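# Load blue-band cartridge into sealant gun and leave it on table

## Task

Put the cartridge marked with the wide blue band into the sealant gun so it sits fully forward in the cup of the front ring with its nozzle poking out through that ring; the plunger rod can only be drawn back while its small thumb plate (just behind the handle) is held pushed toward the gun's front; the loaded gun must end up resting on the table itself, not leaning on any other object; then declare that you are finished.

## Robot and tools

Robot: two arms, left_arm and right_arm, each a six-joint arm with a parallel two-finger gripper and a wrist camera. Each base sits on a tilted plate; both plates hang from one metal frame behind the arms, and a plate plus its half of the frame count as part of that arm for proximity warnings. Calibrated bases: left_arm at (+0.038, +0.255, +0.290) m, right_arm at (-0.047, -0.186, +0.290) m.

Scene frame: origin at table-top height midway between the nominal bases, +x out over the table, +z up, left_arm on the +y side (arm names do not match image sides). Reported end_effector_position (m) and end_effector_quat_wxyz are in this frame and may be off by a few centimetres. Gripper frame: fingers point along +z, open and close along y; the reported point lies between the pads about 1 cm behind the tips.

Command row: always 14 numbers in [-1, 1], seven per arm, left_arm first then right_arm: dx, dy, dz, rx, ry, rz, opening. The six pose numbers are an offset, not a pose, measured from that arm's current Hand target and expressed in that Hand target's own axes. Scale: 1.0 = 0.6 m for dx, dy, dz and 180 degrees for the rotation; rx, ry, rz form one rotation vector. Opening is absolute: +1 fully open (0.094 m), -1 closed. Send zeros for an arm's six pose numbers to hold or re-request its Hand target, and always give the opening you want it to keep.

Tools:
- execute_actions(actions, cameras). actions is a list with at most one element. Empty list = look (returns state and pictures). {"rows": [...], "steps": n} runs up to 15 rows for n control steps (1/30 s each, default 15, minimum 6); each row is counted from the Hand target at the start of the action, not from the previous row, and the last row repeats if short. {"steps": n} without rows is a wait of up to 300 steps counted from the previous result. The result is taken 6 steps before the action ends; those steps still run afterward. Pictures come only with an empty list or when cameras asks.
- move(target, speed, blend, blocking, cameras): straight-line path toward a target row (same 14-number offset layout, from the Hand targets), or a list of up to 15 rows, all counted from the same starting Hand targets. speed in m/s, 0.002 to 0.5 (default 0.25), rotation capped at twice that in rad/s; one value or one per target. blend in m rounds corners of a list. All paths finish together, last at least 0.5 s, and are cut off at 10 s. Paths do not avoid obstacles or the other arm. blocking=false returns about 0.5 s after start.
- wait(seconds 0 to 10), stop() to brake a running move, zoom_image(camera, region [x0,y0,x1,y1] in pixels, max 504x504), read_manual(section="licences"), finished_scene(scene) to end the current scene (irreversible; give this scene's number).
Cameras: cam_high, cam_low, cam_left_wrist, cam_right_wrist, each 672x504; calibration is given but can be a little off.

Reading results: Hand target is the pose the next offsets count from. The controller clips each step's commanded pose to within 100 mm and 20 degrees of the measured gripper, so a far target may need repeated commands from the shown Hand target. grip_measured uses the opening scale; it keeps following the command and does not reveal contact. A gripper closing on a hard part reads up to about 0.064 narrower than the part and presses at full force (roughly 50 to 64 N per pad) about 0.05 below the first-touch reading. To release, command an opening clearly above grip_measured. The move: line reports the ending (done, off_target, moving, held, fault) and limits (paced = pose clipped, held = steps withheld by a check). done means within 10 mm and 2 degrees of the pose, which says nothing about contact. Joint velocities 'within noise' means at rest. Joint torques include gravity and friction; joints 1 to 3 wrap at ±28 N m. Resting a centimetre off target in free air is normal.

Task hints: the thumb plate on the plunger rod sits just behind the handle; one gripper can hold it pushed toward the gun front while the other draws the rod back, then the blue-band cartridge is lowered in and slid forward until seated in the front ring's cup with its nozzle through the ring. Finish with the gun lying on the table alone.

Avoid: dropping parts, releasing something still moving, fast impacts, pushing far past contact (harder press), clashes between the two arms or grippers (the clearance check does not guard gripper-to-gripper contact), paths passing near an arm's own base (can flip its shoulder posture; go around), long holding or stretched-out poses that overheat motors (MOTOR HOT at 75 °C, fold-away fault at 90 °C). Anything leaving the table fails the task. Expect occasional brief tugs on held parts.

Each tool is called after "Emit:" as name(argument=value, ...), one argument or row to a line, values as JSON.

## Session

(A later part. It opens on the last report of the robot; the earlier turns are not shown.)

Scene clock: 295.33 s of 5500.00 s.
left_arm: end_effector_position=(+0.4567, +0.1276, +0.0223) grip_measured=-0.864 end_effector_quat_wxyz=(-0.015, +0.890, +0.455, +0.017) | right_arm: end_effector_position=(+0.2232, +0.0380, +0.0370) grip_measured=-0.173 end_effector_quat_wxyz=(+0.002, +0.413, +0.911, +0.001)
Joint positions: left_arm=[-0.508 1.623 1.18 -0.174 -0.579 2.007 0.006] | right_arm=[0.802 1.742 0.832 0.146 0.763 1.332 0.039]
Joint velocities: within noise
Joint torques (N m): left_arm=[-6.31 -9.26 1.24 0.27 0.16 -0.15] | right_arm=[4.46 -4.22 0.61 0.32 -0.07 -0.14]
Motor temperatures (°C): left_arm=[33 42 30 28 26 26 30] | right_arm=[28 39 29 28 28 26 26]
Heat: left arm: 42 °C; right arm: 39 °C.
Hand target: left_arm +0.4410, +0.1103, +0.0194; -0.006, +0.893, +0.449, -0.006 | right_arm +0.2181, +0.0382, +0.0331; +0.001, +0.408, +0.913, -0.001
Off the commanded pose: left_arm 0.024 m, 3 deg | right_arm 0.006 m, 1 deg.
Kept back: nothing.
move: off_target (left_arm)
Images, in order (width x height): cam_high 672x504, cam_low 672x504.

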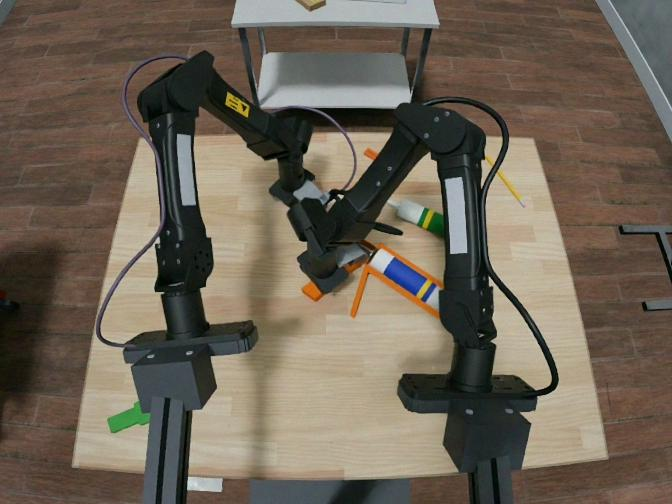

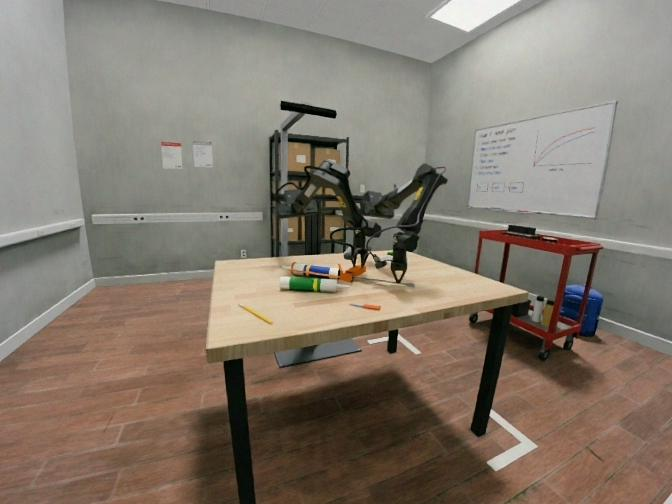

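Emit:
move(
  target=[-0.018,0,0,0,0,0,-0.98,0,0,0,0,0,0,-0.45],
  speed=0.04,
  cameras=["cam_high","cam_low"],
)

Emit:
zoom_image(
  camera="cam_high",
  region=[350, 225, 460, 320],
)

Scene clock: 296.27 s of 5500.00 s.
left_arm: end_effector_position=(+0.4584, +0.1256, +0.0244) grip_measured=-0.864 end_effector_quat_wxyz=(-0.017, +0.888, +0.459, +0.031) | right_arm: end_effector_position=(+0.2243, +0.0386, +0.0370) grip_measured=-0.173 end_effector_quat_wxyz=(+0.004, +0.417, +0.909, +0.003)
Joint positions: left_arm=[-0.524 1.623 1.169 -0.146 -0.612 1.999 0.006] | right_arm=[0.802 1.742 0.832 0.152 0.763 1.339 0.039]
Joint velocities: within noise
Joint torques (N m): left_arm=[-7.1 -8.27 1.18 0.21 0.28 -0.27] | right_arm=[4.46 -4.23 0.59 0.26 -0.07 -0.14]
Motor temperatures (°C): left_arm=[33 42 30 28 26 26 30] | right_arm=[28 39 29 28 28 26 26]
Heat: left arm: 42 °C; right arm: 39 °C.
Hand target: left_arm +0.4346, +0.1016, +0.0195; -0.005, +0.893, +0.449, -0.006 | right_arm +0.2181, +0.0382, +0.0331; +0.001, +0.408, +0.913, -0.001
Off the commanded pose: left_arm 0.034 m, 5 deg | right_arm 0.007 m, 1 deg.
Kept back: nothing.
move: off_target (left_arm)
Images, in order (width x height): cam_high 672x504, cam_low 672x504.

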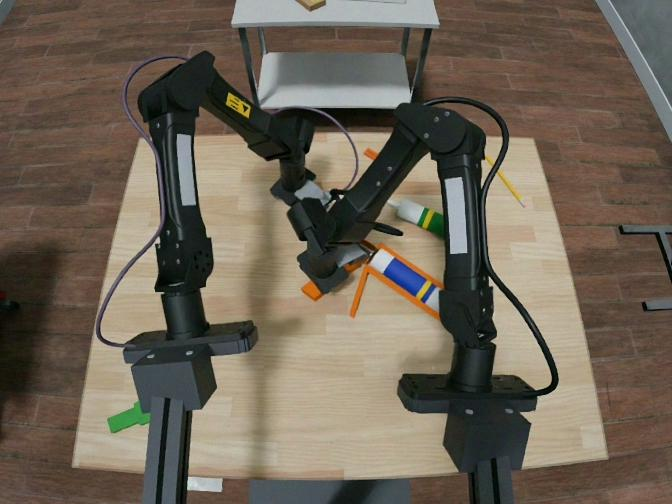

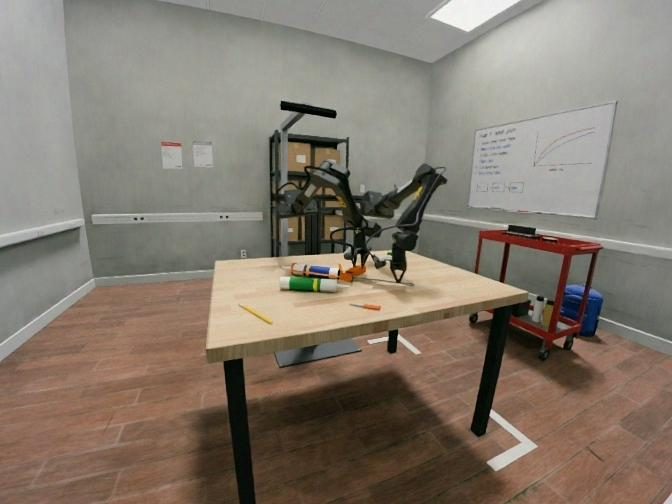

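Scaled by 4.582 from the camera's 672x504 image, which has a finer 960x720 frame.

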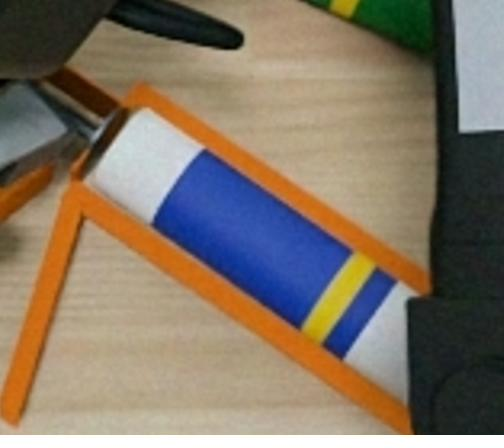

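Emit:
move(
  target=[-0.02,-0.012,0,0,0,0,-0.98,0,0,0,0,0,0,-0.45],
  speed=0.04,
  cameras=["cam_high","cam_low"],
)

Emit:
zoom_image(
  camera="cam_high",
  region=[350, 225, 460, 320],
)

Emit:
zoom_image(
  camera="cam_low",
  region=[280, 250, 380, 300],
)

Scene clock: 297.40 s of 5500.00 s.
left_arm: end_effector_position=(+0.4555, +0.1270, +0.0236) grip_measured=-0.864 end_effector_quat_wxyz=(-0.021, +0.883, +0.466, +0.050) | right_arm: end_effector_position=(+0.2229, +0.0379, +0.0370) grip_measured=-0.173 end_effector_quat_wxyz=(+0.003, +0.412, +0.911, +0.002)
Joint positions: left_arm=[-0.534 1.623 1.131 -0.082 -0.651 1.992 0.006] | right_arm=[0.802 1.742 0.829 0.152 0.763 1.329 0.039]
Joint velocities: within noise
Joint torques (N m): left_arm=[-7.87 -8.21 0.35 0.04 0.55 -0.34] | right_arm=[4.45 -4.21 0.83 0.26 -0.07 -0.13]
Motor temperatures (°C): left_arm=[34 42 30 28 26 26 30] | right_arm=[28 39 29 28 28 26 26]
Heat: left arm: 42 °C; right arm: 39 °C.
Hand target: left_arm +0.4218, +0.0962, +0.0197; -0.005, +0.893, +0.449, -0.005 | right_arm +0.2181, +0.0382, +0.0331; +0.001, +0.408, +0.913, -0.001
Off the commanded pose: left_arm 0.046 m, 7 deg | right_arm 0.006 m, 1 deg.
Kept back: nothing.
move: off_target (left_arm)
Images, in order (width x height): cam_high 672x504, cam_low 672x504.

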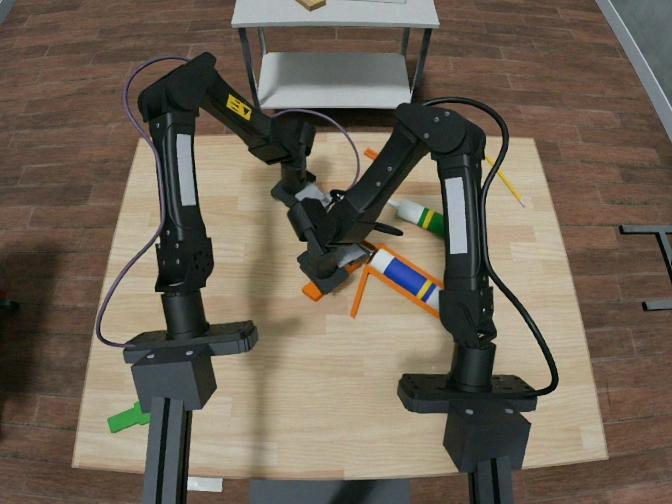

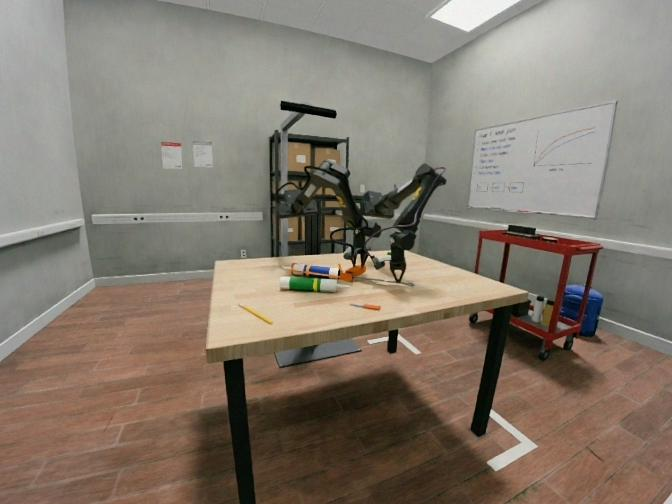

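Scaled by 4.582 from the camera's 672x504 image, which has a finer 960x720 frame.

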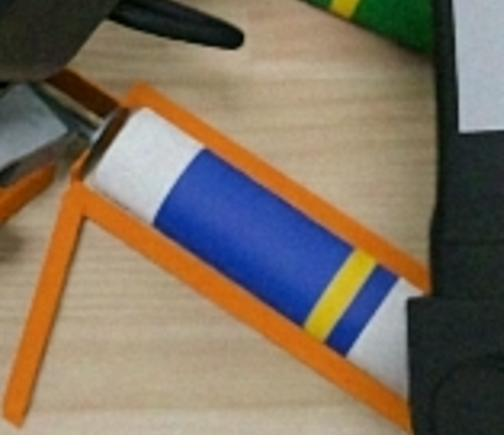

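Scaled by 5.040 from the camera's 672x504 image, which has a finer 960x720 frame.

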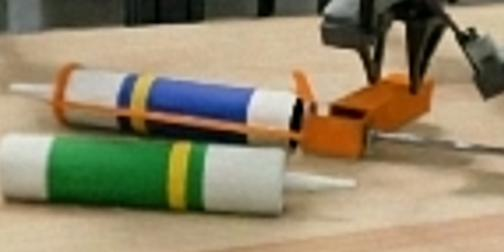

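Emit:
zoom_image(
  camera="cam_low",
  region=[310, 150, 460, 300],
)

Emit:
zoom_image(
  camera="cam_high",
  region=[250, 130, 420, 300],
)

Scaled by 3.360 from the camera's 672x504 image, which has a finer 960x720 frame.

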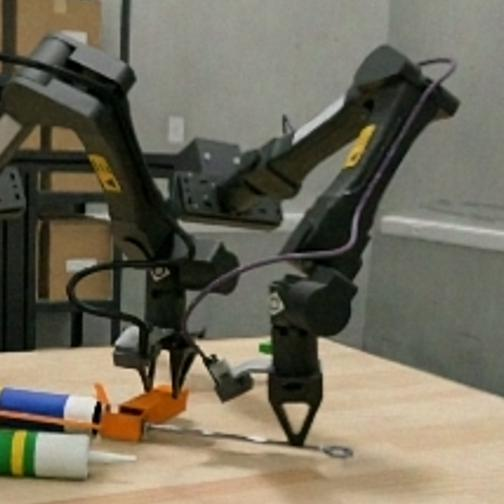

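Scaled by 2.965 from the camera's 672x504 image, which has a finer 960x720 frame.

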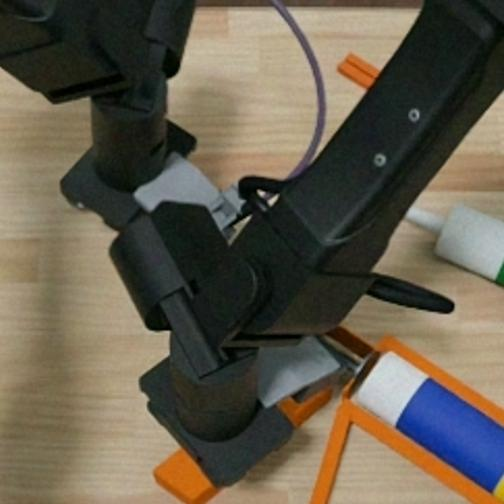

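Emit:
move(
  target=[-0.025,0,0,0,0,0,-0.98,0,0,0,0,0,0,-0.45],
  speed=0.04,
  cameras=["cam_high","cam_low"],
)

Emit:
zoom_image(
  camera="cam_high",
  region=[350, 225, 460, 320],
)

Emit:
zoom_image(
  camera="cam_low",
  region=[280, 250, 380, 300],
)

Scene clock: 299.40 s of 5500.00 s.
left_arm: end_effector_position=(+0.4534, +0.1224, +0.0254) grip_measured=-0.864 end_effector_quat_wxyz=(-0.021, +0.881, +0.469, +0.059) | right_arm: end_effector_position=(+0.2199, +0.0362, +0.0368) grip_measured=-0.173 end_effector_quat_wxyz=(+0.002, +0.415, +0.910, -0.001)
Joint positions: left_arm=[-0.554 1.626 1.116 -0.055 -0.679 1.981 0.006] | right_arm=[0.802 1.742 0.821 0.152 0.765 1.342 0.039]
Joint velocities: within noise
Joint torques (N m): left_arm=[-9.18 -6.86 0.36 -0.01 0.57 -0.47] | right_arm=[4.45 -4.16 1.4 0.24 -0.07 -0.13]
Motor temperatures (°C): left_arm=[34 42 30 28 26 26 30] | right_arm=[28 39 29 28 28 26 26]
Heat: left arm: 42 °C; right arm: 39 °C.
Hand target: left_arm +0.4128, +0.0842, +0.0198; -0.005, +0.893, +0.449, -0.005 | right_arm +0.2181, +0.0382, +0.0331; +0.001, +0.408, +0.913, -0.001
Off the commanded pose: left_arm 0.056 m, 8 deg | right_arm 0.005 m, 1 deg.
Kept back: nothing.
move: off_target (left_arm)
Images, in order (width x height): cam_high 672x504, cam_low 672x504.

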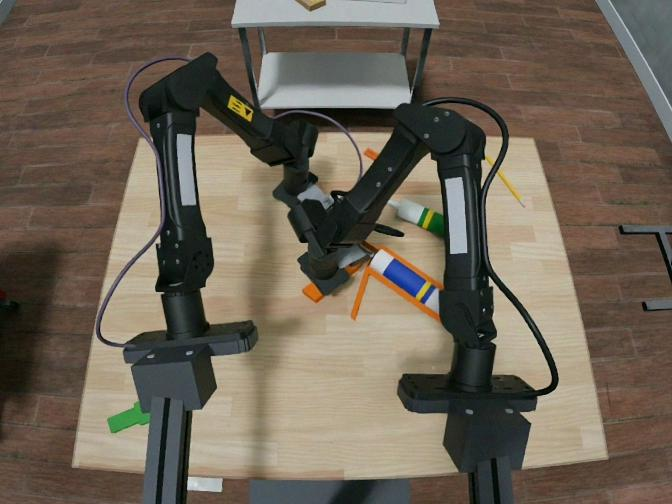

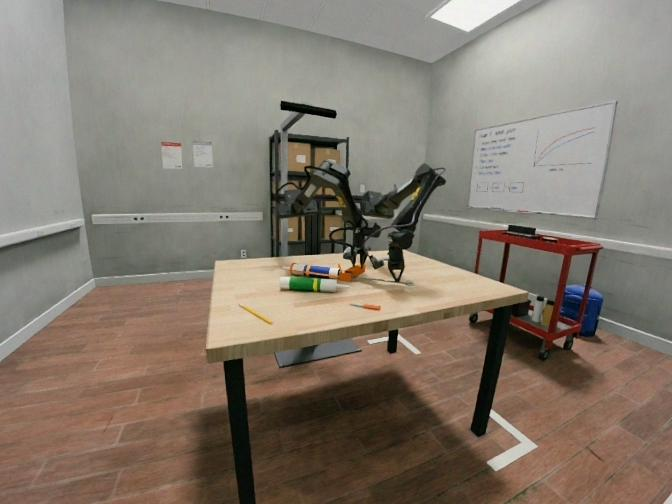

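Scaled by 4.582 from the camera's 672x504 image, which has a finer 960x720 frame.

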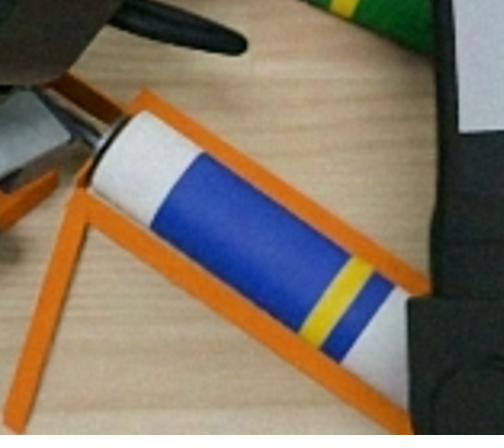

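Scaled by 5.040 from the camera's 672x504 image, which has a finer 960x720 frame.

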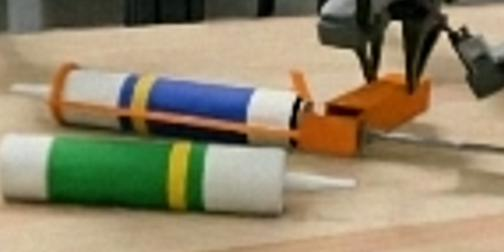

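Emit:
move(
  target=[0.108,0.016,0,0,0,0,-0.98,0.003,0.018,0,0,0,0,-0.45],
  speed=0.05,
  cameras=["cam_high","cam_low"],
)

Emit:
zoom_image(
  camera="cam_high",
  region=[350, 225, 460, 320],
)

Emit:
zoom_image(
  camera="cam_low",
  region=[280, 250, 380, 300],
)

Scene clock: 303.63 s of 5500.00 s.
left_arm: end_effector_position=(+0.4557, +0.1247, +0.0190) grip_measured=-0.864 end_effector_quat_wxyz=(+0.001, +0.893, +0.451, -0.006) | right_arm: end_effector_position=(+0.2210, +0.0367, +0.0369) grip_measured=-0.173 end_effector_quat_wxyz=(-0.003, +0.414, +0.910, -0.007)
Joint positions: left_arm=[-0.486 1.626 1.198 -0.201 -0.507 2.021 0.006] | right_arm=[0.802 1.744 0.844 0.11 0.765 1.354 0.039]
Joint velocities: within noise
Joint torques (N m): left_arm=[-3.14 -11.47 3.75 0.11 0.04 0.07] | right_arm=[5.29 -3.26 3.51 0.26 0.01 -0.16]
Motor temperatures (°C): left_arm=[34 41 30 28 26 26 30] | right_arm=[28 39 29 28 28 26 27]
Heat: left arm: 41 °C; right arm: 39 °C.
Hand target: left_arm +0.4591, +0.1305, +0.0193; -0.005, +0.893, +0.449, -0.005 | right_arm +0.2250, +0.0467, +0.0331; +0.001, +0.409, +0.913, +0.000
Off the commanded pose: left_arm 0.007 m, 1 deg | right_arm 0.011 m, 1 deg.
Kept back: nothing.
move: off_target (right_arm)
Images, in order (width x height): cam_high 672x504, cam_low 672x504.

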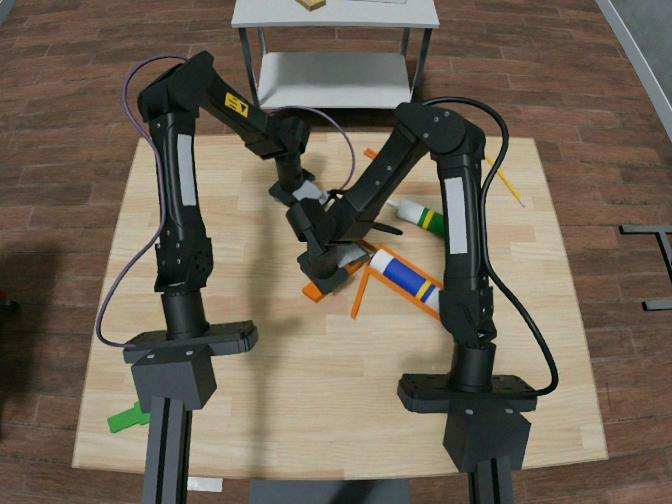

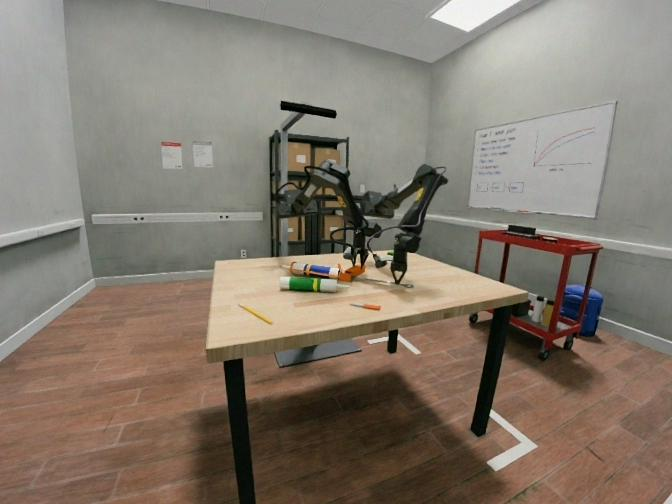

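Scaled by 4.582 from the camera's 672x504 image, which has a finer 960x720 frame.

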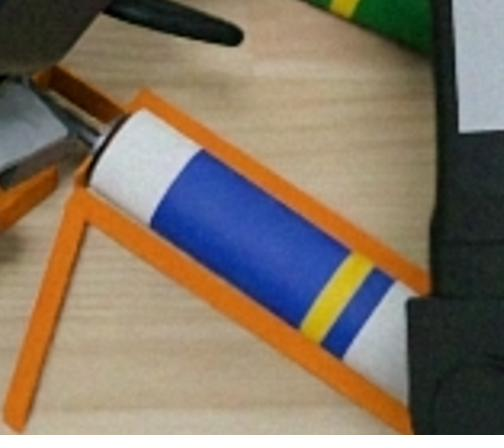

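Scaled by 5.040 from the camera's 672x504 image, which has a finer 960x720 frame.

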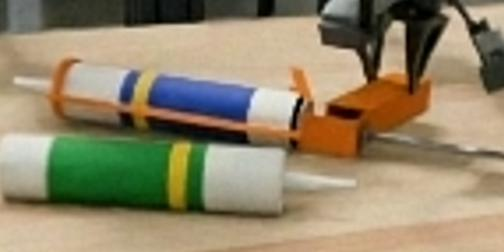

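Emit:
move(
  target=[0.017,0,0,0,0,0,-0.98,0.003,0.017,0,0,0,0,-0.45],
  speed=0.1,
  cameras=["cam_high","cam_low"],
)

Emit:
zoom_image(
  camera="cam_high",
  region=[350, 225, 460, 320],
)

Emit:
zoom_image(
  camera="cam_low",
  region=[280, 250, 380, 300],
)

Scene clock: 304.70 s of 5500.00 s.
left_arm: end_effector_position=(+0.4575, +0.1316, +0.0167) grip_measured=-0.864 end_effector_quat_wxyz=(-0.002, +0.892, +0.452, -0.012) | right_arm: end_effector_position=(+0.2242, +0.0401, +0.0370) grip_measured=-0.173 end_effector_quat_wxyz=(-0.003, +0.407, +0.913, -0.015)
Joint positions: left_arm=[-0.463 1.626 1.213 -0.223 -0.486 2.025 0.006] | right_arm=[0.81 1.758 0.883 0.061 0.779 1.358 0.039]
Joint velocities: within noise
Joint torques (N m): left_arm=[-2.91 -12.38 3.86 0.13 0.04 0.13] | right_arm=[5.56 -3.19 4.16 0.35 0.04 -0.11]
Motor temperatures (°C): left_arm=[34 40 30 27 26 26 30] | right_arm=[29 39 29 28 28 26 27]
Heat: left arm: 40 °C; right arm: 39 °C.
Hand target: left_arm +0.4652, +0.1386, +0.0193; -0.005, +0.893, +0.449, -0.006 | right_arm +0.2314, +0.0548, +0.0330; +0.001, +0.408, +0.913, -0.001
Off the commanded pose: left_arm 0.011 m, 1 deg | right_arm 0.017 m, 2 deg.
Kept back: nothing.
move: off_target (left_arm, right_arm)
Images, in order (width x height): cam_high 672x504, cam_low 672x504.

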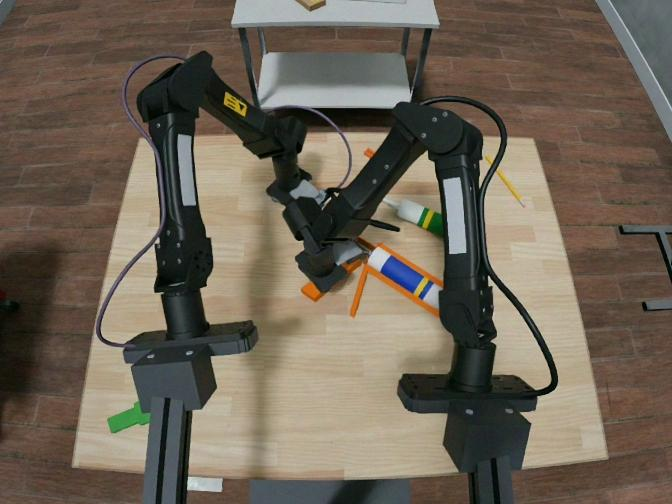

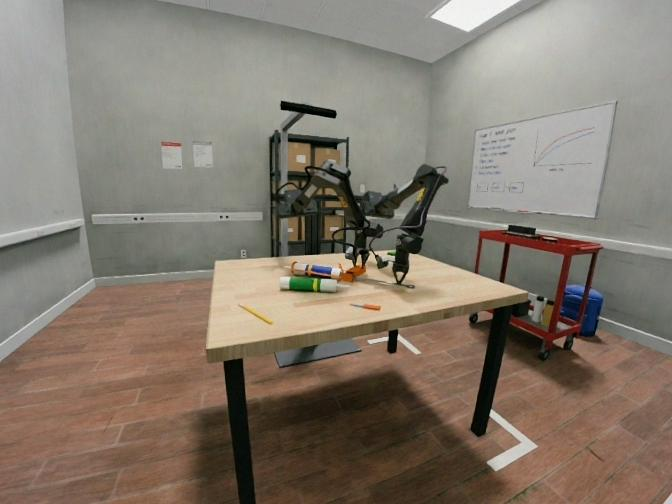

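Scaled by 4.582 from the camera's 672x504 image, which has a finer 960x720 frame.

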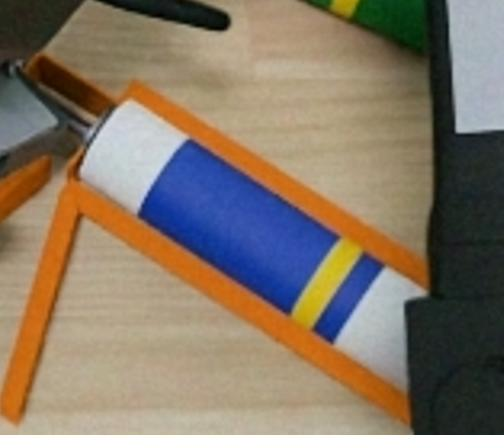

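Scaled by 5.040 from the camera's 672x504 image, which has a finer 960x720 frame.

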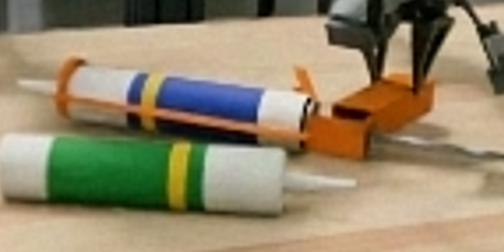

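Emit:
move(
  target=[-0.012,0,0,0,0,0,-0.98,-0.007,-0.022,0,0,0,0,-0.45],
  speed=0.05,
  cameras=[],
)

Emit:
move(
  target=[0,0,0,0,0,0,-0.98,0,0,0,0,0,0,0.3],
  cameras=["cam_right_wrist"],
)

Scene clock: 306.07 s of 5500.00 s.
left_arm: end_effector_position=(+0.4575, +0.1316, +0.0167) grip_measured=-0.864 end_effector_quat_wxyz=(-0.002, +0.892, +0.452, -0.012) | right_arm: end_effector_position=(+0.2235, +0.0398, +0.0366) grip_measured=-0.173 end_effector_quat_wxyz=(+0.000, +0.409, +0.912, -0.012)
Joint positions: left_arm=[-0.463 1.626 1.213 -0.223 -0.486 2.025 0.006] | right_arm=[0.81 1.758 0.87 0.086 0.78 1.355 0.039]
Joint velocities: within noise
Joint torques (N m): left_arm=[-4.22 -11.84 2.92 0.23 -0.12 0.01] | right_arm=[4.25 -4.9 0.47 0.6 -0.09 -0.22]
Motor temperatures (°C): left_arm=[34 40 30 27 26 26 30] | right_arm=[29 39 29 28 28 26 27]
Heat: left arm: 40 °C; right arm: 39 °C.
Hand target: left_arm +0.4609, +0.1328, +0.0193; -0.005, +0.893, +0.449, -0.006 | right_arm +0.2244, +0.0429, +0.0330; +0.001, +0.409, +0.913, -0.001
Off the commanded pose: left_arm 0.005 m, 1 deg | right_arm 0.005 m, 1 deg.
Kept back: nothing.
move: done
No camera images: "cameras" was empty.

Scene clock: 306.77 s of 5500.00 s.
left_arm: end_effector_position=(+0.4575, +0.1316, +0.0167) grip_measured=-0.864 end_effector_quat_wxyz=(-0.002, +0.892, +0.452, -0.012) | right_arm: end_effector_position=(+0.2255, +0.0424, +0.0357) grip_measured=+0.299 end_effector_quat_wxyz=(-0.001, +0.409, +0.912, -0.003)
Joint positions: left_arm=[-0.463 1.626 1.213 -0.223 -0.486 2.025 0.006] | right_arm=[0.806 1.758 0.868 0.107 0.766 1.34 0.061]
Joint velocities: within noise
Joint torques (N m): left_arm=[-4.22 -11.84 2.91 0.23 -0.12 0.01] | right_arm=[4.51 -4.93 0.54 0.4 -0.07 -0.14]
Motor temperatures (°C): left_arm=[34 40 30 27 26 26 30] | right_arm=[29 39 29 28 28 26 27]
Heat: left arm: 40 °C; right arm: 39 °C.
Hand target: left_arm +0.4609, +0.1328, +0.0193; -0.005, +0.893, +0.449, -0.006 | right_arm +0.2243, +0.0429, +0.0330; +0.001, +0.408, +0.913, -0.001
Off the commanded pose: left_arm 0.004 m, 1 deg | right_arm 0.003 m, 0 deg.
Kept back: nothing.
move: done
camera_calibration:
cam_right_wrist: T_world_to_cam=[[-0.763573, -0.645646, 0.00983335, 0.198479], [-0.578822, 0.691135, 0.432777, 0.127928], [-0.286217, 0.324765, -0.901447, 0.171847], [0, 0, 0, 1]] pos_world=[0.274786, -0.0160787, 0.0975953]
Images, in order (width x height): cam_right_wrist 672x504.

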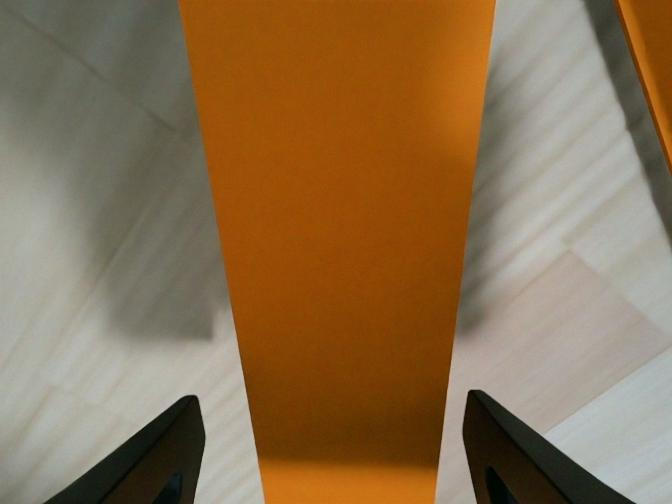

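Emit:
move(
  target=[
    [0,0,0,0,0,0,-0.98,0,0,-0.217,0,0,0,0.3],
    [0,0,0,0,0,0,-0.98,-0.267,-0.276,-0.216,0,0,-0.567,0.3],
  ],
  speed=0.2,
  blend=[0.03,0],
  cameras=["cam_right_wrist","cam_high"],
)

Emit:
zoom_image(
  camera="cam_right_wrist",
  region=[260, 250, 460, 450],
)

Emit:
zoom_image(
  camera="cam_high",
  region=[350, 225, 460, 320],
)

Scene clock: 313.23 s of 5500.00 s.
left_arm: end_effector_position=(+0.4575, +0.1316, +0.0167) grip_measured=-0.864 end_effector_quat_wxyz=(-0.002, +0.892, +0.452, -0.012) | right_arm: end_effector_position=(+0.2130, -0.1889, +0.1611) grip_measured=+0.299 end_effector_quat_wxyz=(-0.001, -0.445, +0.896, -0.012)
Joint positions: left_arm=[-0.463 1.626 1.213 -0.223 -0.486 2.025 0.006] | right_arm=[0.181 0.46 0.408 -0.489 0.285 -0.87 0.061]
Joint velocities: within noise
Joint torques (N m): left_arm=[-4.21 -11.84 2.91 0.23 -0.12 0.01] | right_arm=[-0.87 -4.67 3.55 0.01 -0.19 -0.13]
Motor temperatures (°C): left_arm=[34 40 30 27 26 26 30] | right_arm=[28 39 29 28 28 26 26]
Heat: left arm: 40 °C; right arm: 39 °C.
Hand target: left_arm +0.4609, +0.1328, +0.0193; -0.005, +0.893, +0.449, -0.006 | right_arm +0.2074, -0.1866, +0.1630; +0.000, -0.453, +0.892, -0.001
Off the commanded pose: left_arm 0.004 m, 1 deg | right_arm 0.006 m, 2 deg.
Kept back: nothing.
move: done
camera_calibration:
cam_right_wrist: T_world_to_cam=[[0.78095, -0.624121, 0.0243085, -0.288928], [-0.567383, -0.692607, 0.44539, -0.0395174], [-0.261141, -0.361619, -0.895007, 0.220346], [0, 0, 0, 1]] pos_world=[0.260758, -0.128015, 0.221835]
Images, in order (width x height): cam_high 672x504, cam_right_wrist 672x504.

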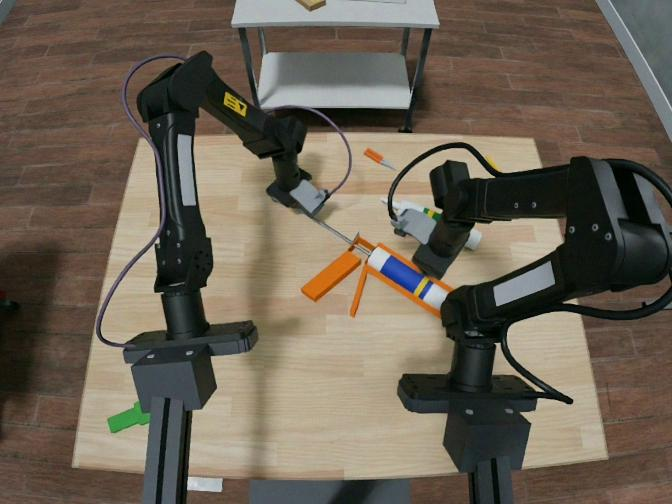

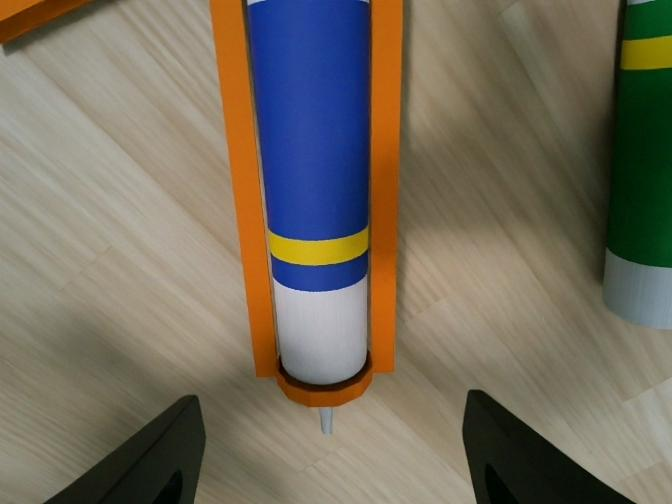

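Scaled by 2.520 from the camera's 672x504 image, which has a finer 960x720 frame.

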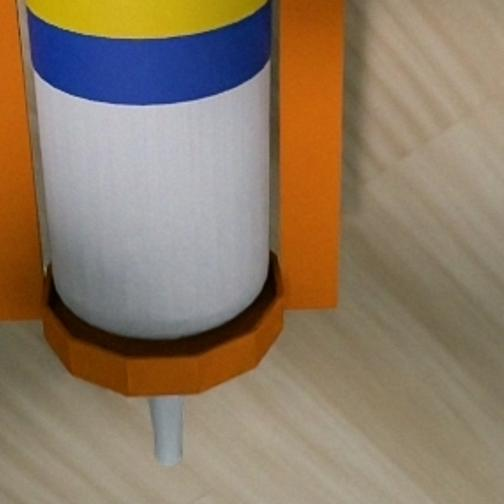

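Scaled by 4.582 from the camera's 672x504 image, which has a finer 960x720 frame.

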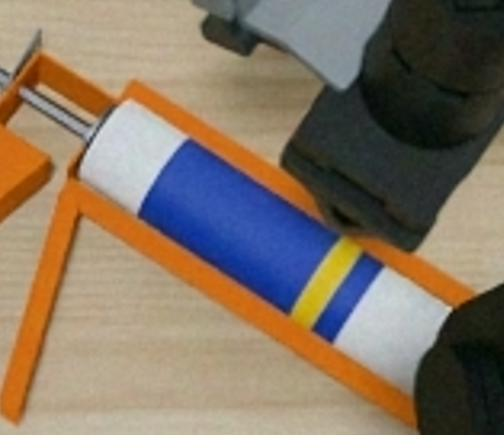

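Emit:
move(
  target=[0,0,0,0,0,0,-0.98,0.011,-0.002,0.122,0,0,-0.011,0.4],
  speed=0.15,
  cameras=["cam_right_wrist"],
)

Scene clock: 315.60 s of 5500.00 s.
left_arm: end_effector_position=(+0.4575, +0.1316, +0.0167) grip_measured=-0.864 end_effector_quat_wxyz=(-0.002, +0.892, +0.452, -0.012) | right_arm: end_effector_position=(+0.2045, -0.1955, +0.0930) grip_measured=+0.399 end_effector_quat_wxyz=(-0.009, -0.462, +0.887, -0.008)
Joint positions: left_arm=[-0.463 1.626 1.213 -0.223 -0.486 2.025 0.006] | right_arm=[0.015 0.831 0.313 -0.023 0.141 -0.993 0.066]
Joint velocities: within noise
Joint torques (N m): left_arm=[-4.21 -11.84 2.91 0.23 -0.12 0.01] | right_arm=[-0.53 -2.84 1.48 0.56 -0.17 -0.14]
Motor temperatures (°C): left_arm=[34 40 30 27 26 26 30] | right_arm=[28 39 29 28 28 26 26]
Heat: left arm: 40 °C; right arm: 39 °C.
Hand target: left_arm +0.4609, +0.1328, +0.0193; -0.005, +0.893, +0.449, -0.006 | right_arm +0.2046, -0.1928, +0.0898; +0.000, -0.468, +0.884, -0.001
Off the commanded pose: left_arm 0.004 m, 1 deg | right_arm 0.004 m, 1 deg.
Kept back: nothing.
move: done
camera_calibration:
cam_right_wrist: T_world_to_cam=[[0.804789, -0.593493, 0.00900226, -0.282196], [-0.532081, -0.714625, 0.454093, -0.030963], [-0.263068, -0.370239, -0.890909, 0.153176], [0, 0, 0, 1]] pos_world=[0.250929, -0.132897, 0.153066]
Images, in order (width x height): cam_right_wrist 672x504.

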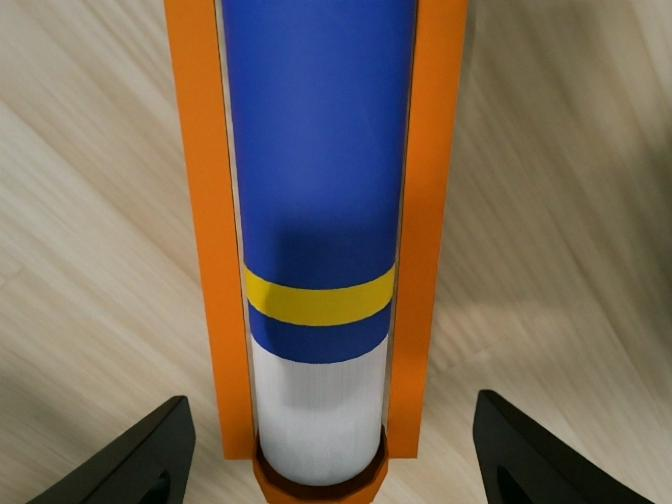

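Emit:
move(
  target=[0,0,0,0,0,0,-0.98,0,0.006,0.075,0,0,0,0.3],
  speed=0.1,
  cameras=["cam_right_wrist","cam_low"],
)

Emit:
zoom_image(
  camera="cam_low",
  region=[270, 240, 370, 300],
)

Scene clock: 317.33 s of 5500.00 s.
left_arm: end_effector_position=(+0.4577, +0.1311, +0.0169) grip_measured=-0.864 end_effector_quat_wxyz=(-0.002, +0.892, +0.452, -0.012) | right_arm: end_effector_position=(+0.1970, -0.1932, +0.0479) grip_measured=+0.301 end_effector_quat_wxyz=(-0.013, -0.463, +0.886, -0.005)
Joint positions: left_arm=[-0.465 1.626 1.213 -0.223 -0.487 2.025 0.006] | right_arm=[-0.003 1.153 0.311 0.293 0.125 -1.004 0.061]
Joint velocities: within noise
Joint torques (N m): left_arm=[-4.1 -11.84 2.88 0.23 -0.12 0.01] | right_arm=[-0.32 -3.32 0.64 0.54 -0.15 -0.14]
Motor temperatures (°C): left_arm=[33 40 30 27 26 26 30] | right_arm=[28 39 29 28 28 26 26]
Heat: left arm: 40 °C; right arm: 39 °C.
Hand target: left_arm +0.4608, +0.1328, +0.0193; -0.005, +0.893, +0.449, -0.006 | right_arm +0.2016, -0.1908, +0.0448; +0.000, -0.468, +0.884, -0.001
Off the commanded pose: left_arm 0.004 m, 1 deg | right_arm 0.006 m, 2 deg.
Kept back: nothing.
move: done
camera_calibration:
cam_right_wrist: T_world_to_cam=[[0.806178, -0.591672, 0.00100601, -0.273952], [-0.525955, -0.715855, 0.459263, -0.0145299], [-0.271013, -0.370777, -0.8883, 0.113149], [0, 0, 0, 1]] pos_world=[0.243877, -0.130538, 0.107459]
Images, in order (width x height): cam_low 672x504, cam_right_wrist 672x504.

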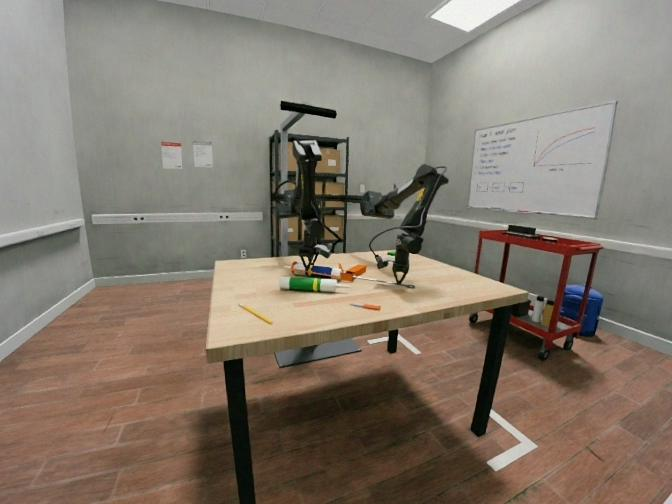

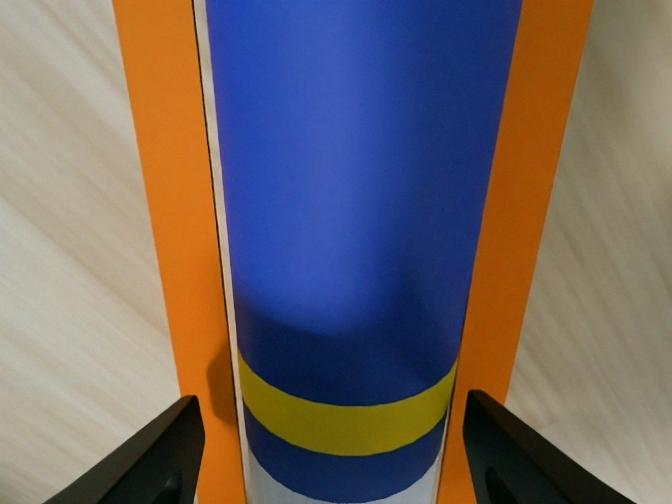

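Scaled by 5.040 from the camera's 672x504 image, which has a finer 960x720 frame.

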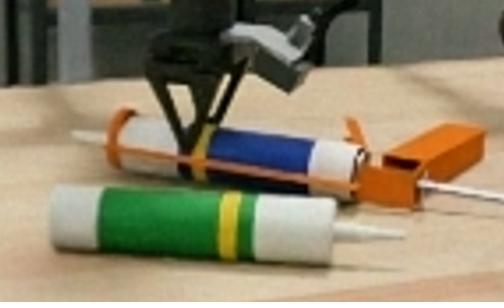

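Emit:
move(
  target=[0,0,0,0,0,0,-0.98,0,0,0,0,0,0,0.08],
  cameras=[],
)

Emit:
move(
  target=[0,0,0,0,0,0,-0.98,0,0,0,0,0,0,-0.15],
  cameras=["cam_right_wrist"],
)

Scene clock: 318.33 s of 5500.00 s.
left_arm: end_effector_position=(+0.4577, +0.1311, +0.0169) grip_measured=-0.864 end_effector_quat_wxyz=(-0.002, +0.892, +0.452, -0.012) | right_arm: end_effector_position=(+0.1977, -0.1932, +0.0479) grip_measured=+0.081 end_effector_quat_wxyz=(-0.012, -0.464, +0.886, -0.006)
Joint positions: left_arm=[-0.465 1.626 1.213 -0.223 -0.487 2.025 0.006] | right_arm=[-0.003 1.153 0.311 0.296 0.125 -1.007 0.051]
Joint velocities: within noise
Joint torques (N m): left_arm=[-4.1 -11.84 2.88 0.22 -0.13 0.01] | right_arm=[-0.34 -3.36 0.65 0.54 -0.17 -0.14]
Motor temperatures (°C): left_arm=[33 40 30 27 26 26 30] | right_arm=[28 39 29 28 28 26 26]
Heat: left arm: 40 °C; right arm: 39 °C.
Hand target: left_arm +0.4608, +0.1328, +0.0193; -0.005, +0.893, +0.449, -0.006 | right_arm +0.2016, -0.1908, +0.0448; +0.000, -0.468, +0.884, -0.001
Off the commanded pose: left_arm 0.004 m, 1 deg | right_arm 0.005 m, 2 deg.
Kept back: nothing.
move: done
No camera images: "cameras" was empty.

Scene clock: 319.03 s of 5500.00 s.
left_arm: end_effector_position=(+0.4579, +0.1303, +0.0191) grip_measured=-0.864 end_effector_quat_wxyz=(-0.003, +0.893, +0.450, -0.010) | right_arm: end_effector_position=(+0.1985, -0.1936, +0.0479) grip_measured=-0.147 end_effector_quat_wxyz=(-0.011, -0.462, +0.887, -0.007)
Joint positions: left_arm=[-0.472 1.623 1.213 -0.227 -0.498 2.025 0.006] | right_arm=[-0.004 1.153 0.311 0.299 0.125 -1.004 0.04]
Joint velocities: within noise
Joint torques (N m): left_arm=[-3.55 -11.47 2.91 0.27 -0.12 0.01] | right_arm=[-0.25 -3.36 0.64 0.51 -0.17 -0.14]
Motor temperatures (°C): left_arm=[33 40 30 27 26 26 30] | right_arm=[28 39 29 28 28 26 26]
Heat: left arm: 40 °C; right arm: 39 °C.
Hand target: left_arm +0.4608, +0.1328, +0.0193; -0.005, +0.893, +0.449, -0.006 | right_arm +0.2016, -0.1909, +0.0448; +0.000, -0.468, +0.884, -0.001
Off the commanded pose: left_arm 0.004 m, 1 deg | right_arm 0.005 m, 2 deg.
Kept back: nothing.
move: done
camera_calibration:
cam_right_wrist: T_world_to_cam=[[0.805442, -0.592638, 0.00657617, -0.27572], [-0.529564, -0.714648, 0.456991, -0.0129873], [-0.26613, -0.371562, -0.889447, 0.112286], [0, 0, 0, 1]] pos_world=[0.245081, -0.130962, 0.10762]
Images, in order (width x height): cam_right_wrist 672x504.

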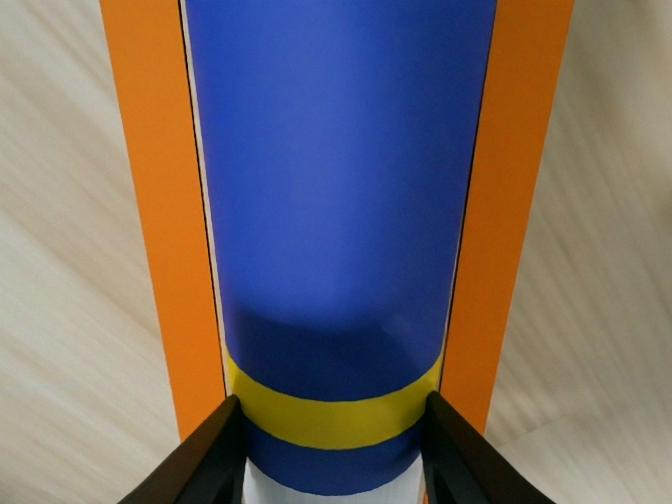

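Emit:
move(
  target=[0,0,0,0,0,0,-0.98,0,0.0,0,0,0,0,0.25],
  cameras=[],
)

Emit:
move(
  target=[0,0,0,0,0,0,-0.98,0,0.0,0.022,0,0,0,0.25],
  speed=0.05,
  cameras=["cam_right_wrist"],
)

Scene clock: 320.07 s of 5500.00 s.
left_arm: end_effector_position=(+0.4583, +0.1303, +0.0191) grip_measured=-0.864 end_effector_quat_wxyz=(-0.003, +0.893, +0.450, -0.010) | right_arm: end_effector_position=(+0.1984, -0.1936, +0.0478) grip_measured=+0.249 end_effector_quat_wxyz=(-0.011, -0.468, +0.884, -0.007)
Joint positions: left_arm=[-0.472 1.623 1.213 -0.226 -0.498 2.025 0.006] | right_arm=[-0.004 1.153 0.311 0.299 0.125 -1.016 0.059]
Joint velocities: within noise
Joint torques (N m): left_arm=[-3.55 -11.47 2.91 0.26 -0.12 0.01] | right_arm=[-0.25 -3.4 0.64 0.51 -0.17 -0.14]
Motor temperatures (°C): left_arm=[33 40 30 27 26 26 30] | right_arm=[28 39 29 28 28 26 26]
Heat: left arm: 40 °C; right arm: 39 °C.
Hand target: left_arm +0.4608, +0.1328, +0.0193; -0.005, +0.893, +0.449, -0.006 | right_arm +0.2017, -0.1909, +0.0449; +0.000, -0.468, +0.884, -0.001
Off the commanded pose: left_arm 0.004 m, 1 deg | right_arm 0.005 m, 1 deg.
Kept back: nothing.
move: done
No camera images: "cameras" was empty.

Scene clock: 320.80 s of 5500.00 s.
left_arm: end_effector_position=(+0.4587, +0.1300, +0.0212) grip_measured=-0.864 end_effector_quat_wxyz=(-0.002, +0.893, +0.450, -0.010) | right_arm: end_effector_position=(+0.1949, -0.1930, +0.0381) grip_measured=+0.249 end_effector_quat_wxyz=(-0.016, -0.463, +0.886, -0.004)
Joint positions: left_arm=[-0.475 1.618 1.213 -0.232 -0.5 2.025 0.006] | right_arm=[-0.007 1.224 0.321 0.347 0.124 -1.005 0.059]
Joint velocities: within noise
Joint torques (N m): left_arm=[-3.3 -10.99 2.93 0.32 -0.11 0.01] | right_arm=[-0.57 -2.15 0.84 0.75 -0.2 -0.15]
Motor temperatures (°C): left_arm=[33 40 30 27 26 26 30] | right_arm=[28 39 29 28 28 26 26]
Heat: left arm: 40 °C; right arm: 39 °C.
Hand target: left_arm +0.4609, +0.1328, +0.0193; -0.005, +0.893, +0.449, -0.006 | right_arm +0.2016, -0.1908, +0.0316; +0.000, -0.468, +0.884, -0.001
Off the commanded pose: left_arm 0.004 m, 1 deg | right_arm 0.010 m, 2 deg.
Kept back: nothing.
move: done
camera_calibration:
cam_right_wrist: T_world_to_cam=[[0.806427, -0.591322, -0.00384437, -0.271983], [-0.522496, -0.715578, 0.463622, -0.0117263], [-0.276901, -0.371869, -0.886025, 0.104803], [0, 0, 0, 1]] pos_world=[0.242227, -0.130248, 0.0972486]
Images, in order (width x height): cam_right_wrist 672x504.

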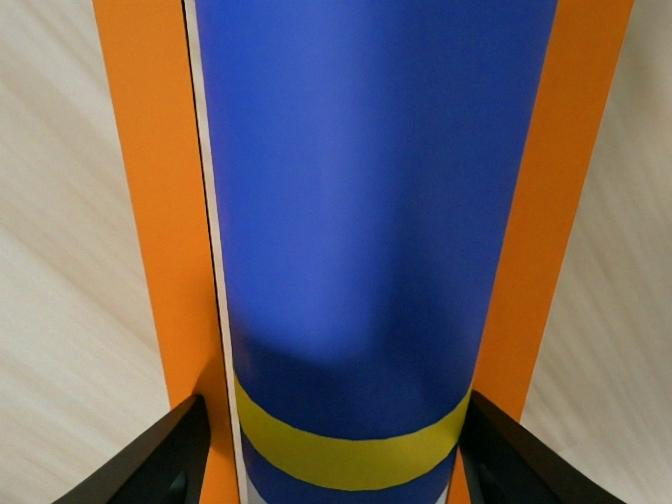

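Emit:
move(
  target=[0,0,0,0,0,0,-0.98,0,0.0,-0.003,0,0,0,0.05],
  cameras=[],
)

Emit:
move(
  target=[0,0,0,0,0,0,-0.98,0,0.0,0,0,0,0,-0.15],
  speed=0.05,
  cameras=["cam_right_wrist","cam_high"],
)

Emit:
zoom_image(
  camera="cam_high",
  region=[350, 225, 460, 320],
)

Scene clock: 321.77 s of 5500.00 s.
left_arm: end_effector_position=(+0.4593, +0.1294, +0.0213) grip_measured=-0.864 end_effector_quat_wxyz=(-0.001, +0.893, +0.449, -0.010) | right_arm: end_effector_position=(+0.1975, -0.1947, +0.0380) grip_measured=+0.055 end_effector_quat_wxyz=(-0.013, -0.462, +0.886, -0.009)
Joint positions: left_arm=[-0.475 1.618 1.214 -0.232 -0.497 2.027 0.006] | right_arm=[-0.01 1.224 0.321 0.357 0.125 -1.007 0.05]
Joint velocities: within noise
Joint torques (N m): left_arm=[-3.3 -10.99 2.8 0.32 -0.11 0.01] | right_arm=[-0.18 -2.91 0.62 0.57 -0.22 -0.14]
Motor temperatures (°C): left_arm=[33 41 30 27 26 26 30] | right_arm=[28 38 29 28 28 26 26]
Heat: left arm: 41 °C; right arm: 38 °C.
Hand target: left_arm +0.4608, +0.1328, +0.0193; -0.005, +0.893, +0.449, -0.006 | right_arm +0.2016, -0.1908, +0.0334; +0.000, -0.468, +0.884, -0.001
Off the commanded pose: left_arm 0.004 m, 1 deg | right_arm 0.007 m, 2 deg.
Kept back: nothing.
move: done
No camera images: "cameras" was empty.

Scene clock: 322.47 s of 5500.00 s.
left_arm: end_effector_position=(+0.4590, +0.1297, +0.0213) grip_measured=-0.864 end_effector_quat_wxyz=(-0.002, +0.893, +0.450, -0.010) | right_arm: end_effector_position=(+0.1979, -0.1947, +0.0380) grip_measured=-0.020 end_effector_quat_wxyz=(-0.012, -0.462, +0.887, -0.009)
Joint positions: left_arm=[-0.475 1.618 1.214 -0.233 -0.498 2.025 0.006] | right_arm=[-0.01 1.224 0.321 0.359 0.125 -1.007 0.046]
Joint velocities: within noise
Joint torques (N m): left_arm=[-3.32 -10.99 2.8 0.32 -0.11 0.01] | right_arm=[-0.18 -2.89 0.62 0.57 -0.22 -0.14]
Motor temperatures (°C): left_arm=[33 41 30 27 26 26 30] | right_arm=[28 38 29 28 28 26 26]
Heat: left arm: 41 °C; right arm: 38 °C.
Hand target: left_arm +0.4608, +0.1328, +0.0193; -0.005, +0.893, +0.449, -0.006 | right_arm +0.2016, -0.1908, +0.0334; +0.000, -0.468, +0.884, -0.001
Off the commanded pose: left_arm 0.004 m, 1 deg | right_arm 0.007 m, 2 deg.
Kept back: nothing.
move: done
camera_calibration:
cam_right_wrist: T_world_to_cam=[[0.805469, -0.592572, 0.00878811, -0.275876], [-0.529051, -0.712286, 0.461253, -0.00933943], [-0.267066, -0.376175, -0.887225, 0.102144], [0, 0, 0, 1]] pos_world=[0.244548, -0.131705, 0.0973573]
Images, in order (width x height): cam_high 672x504, cam_right_wrist 672x504.

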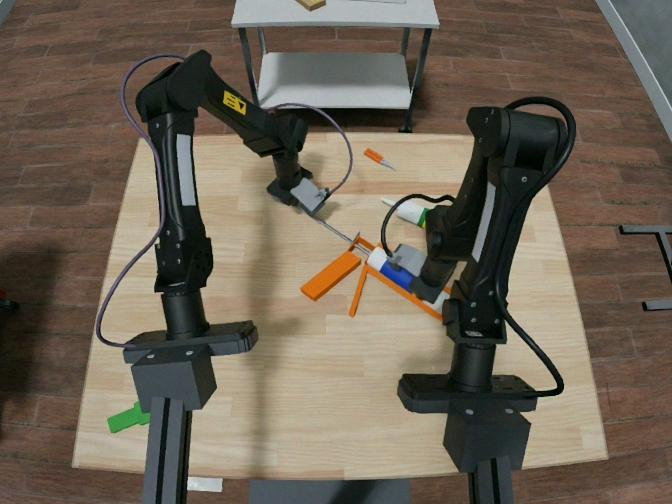

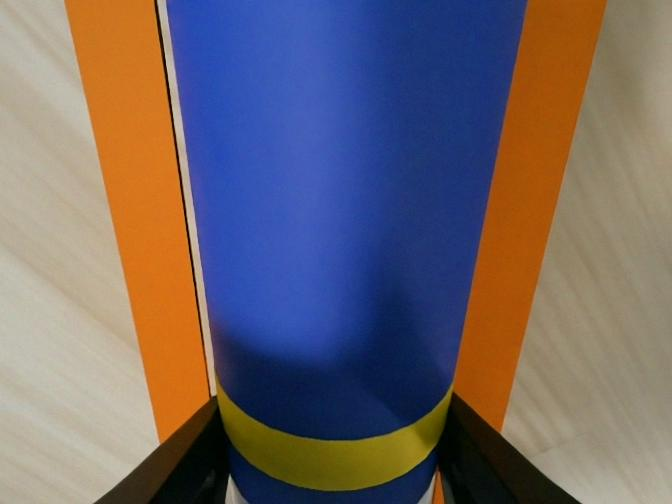

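Scaled by 4.582 from the camera's 672x504 image, which has a finer 960x720 frame.

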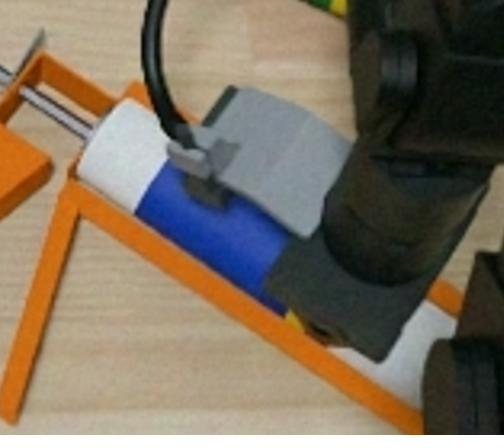

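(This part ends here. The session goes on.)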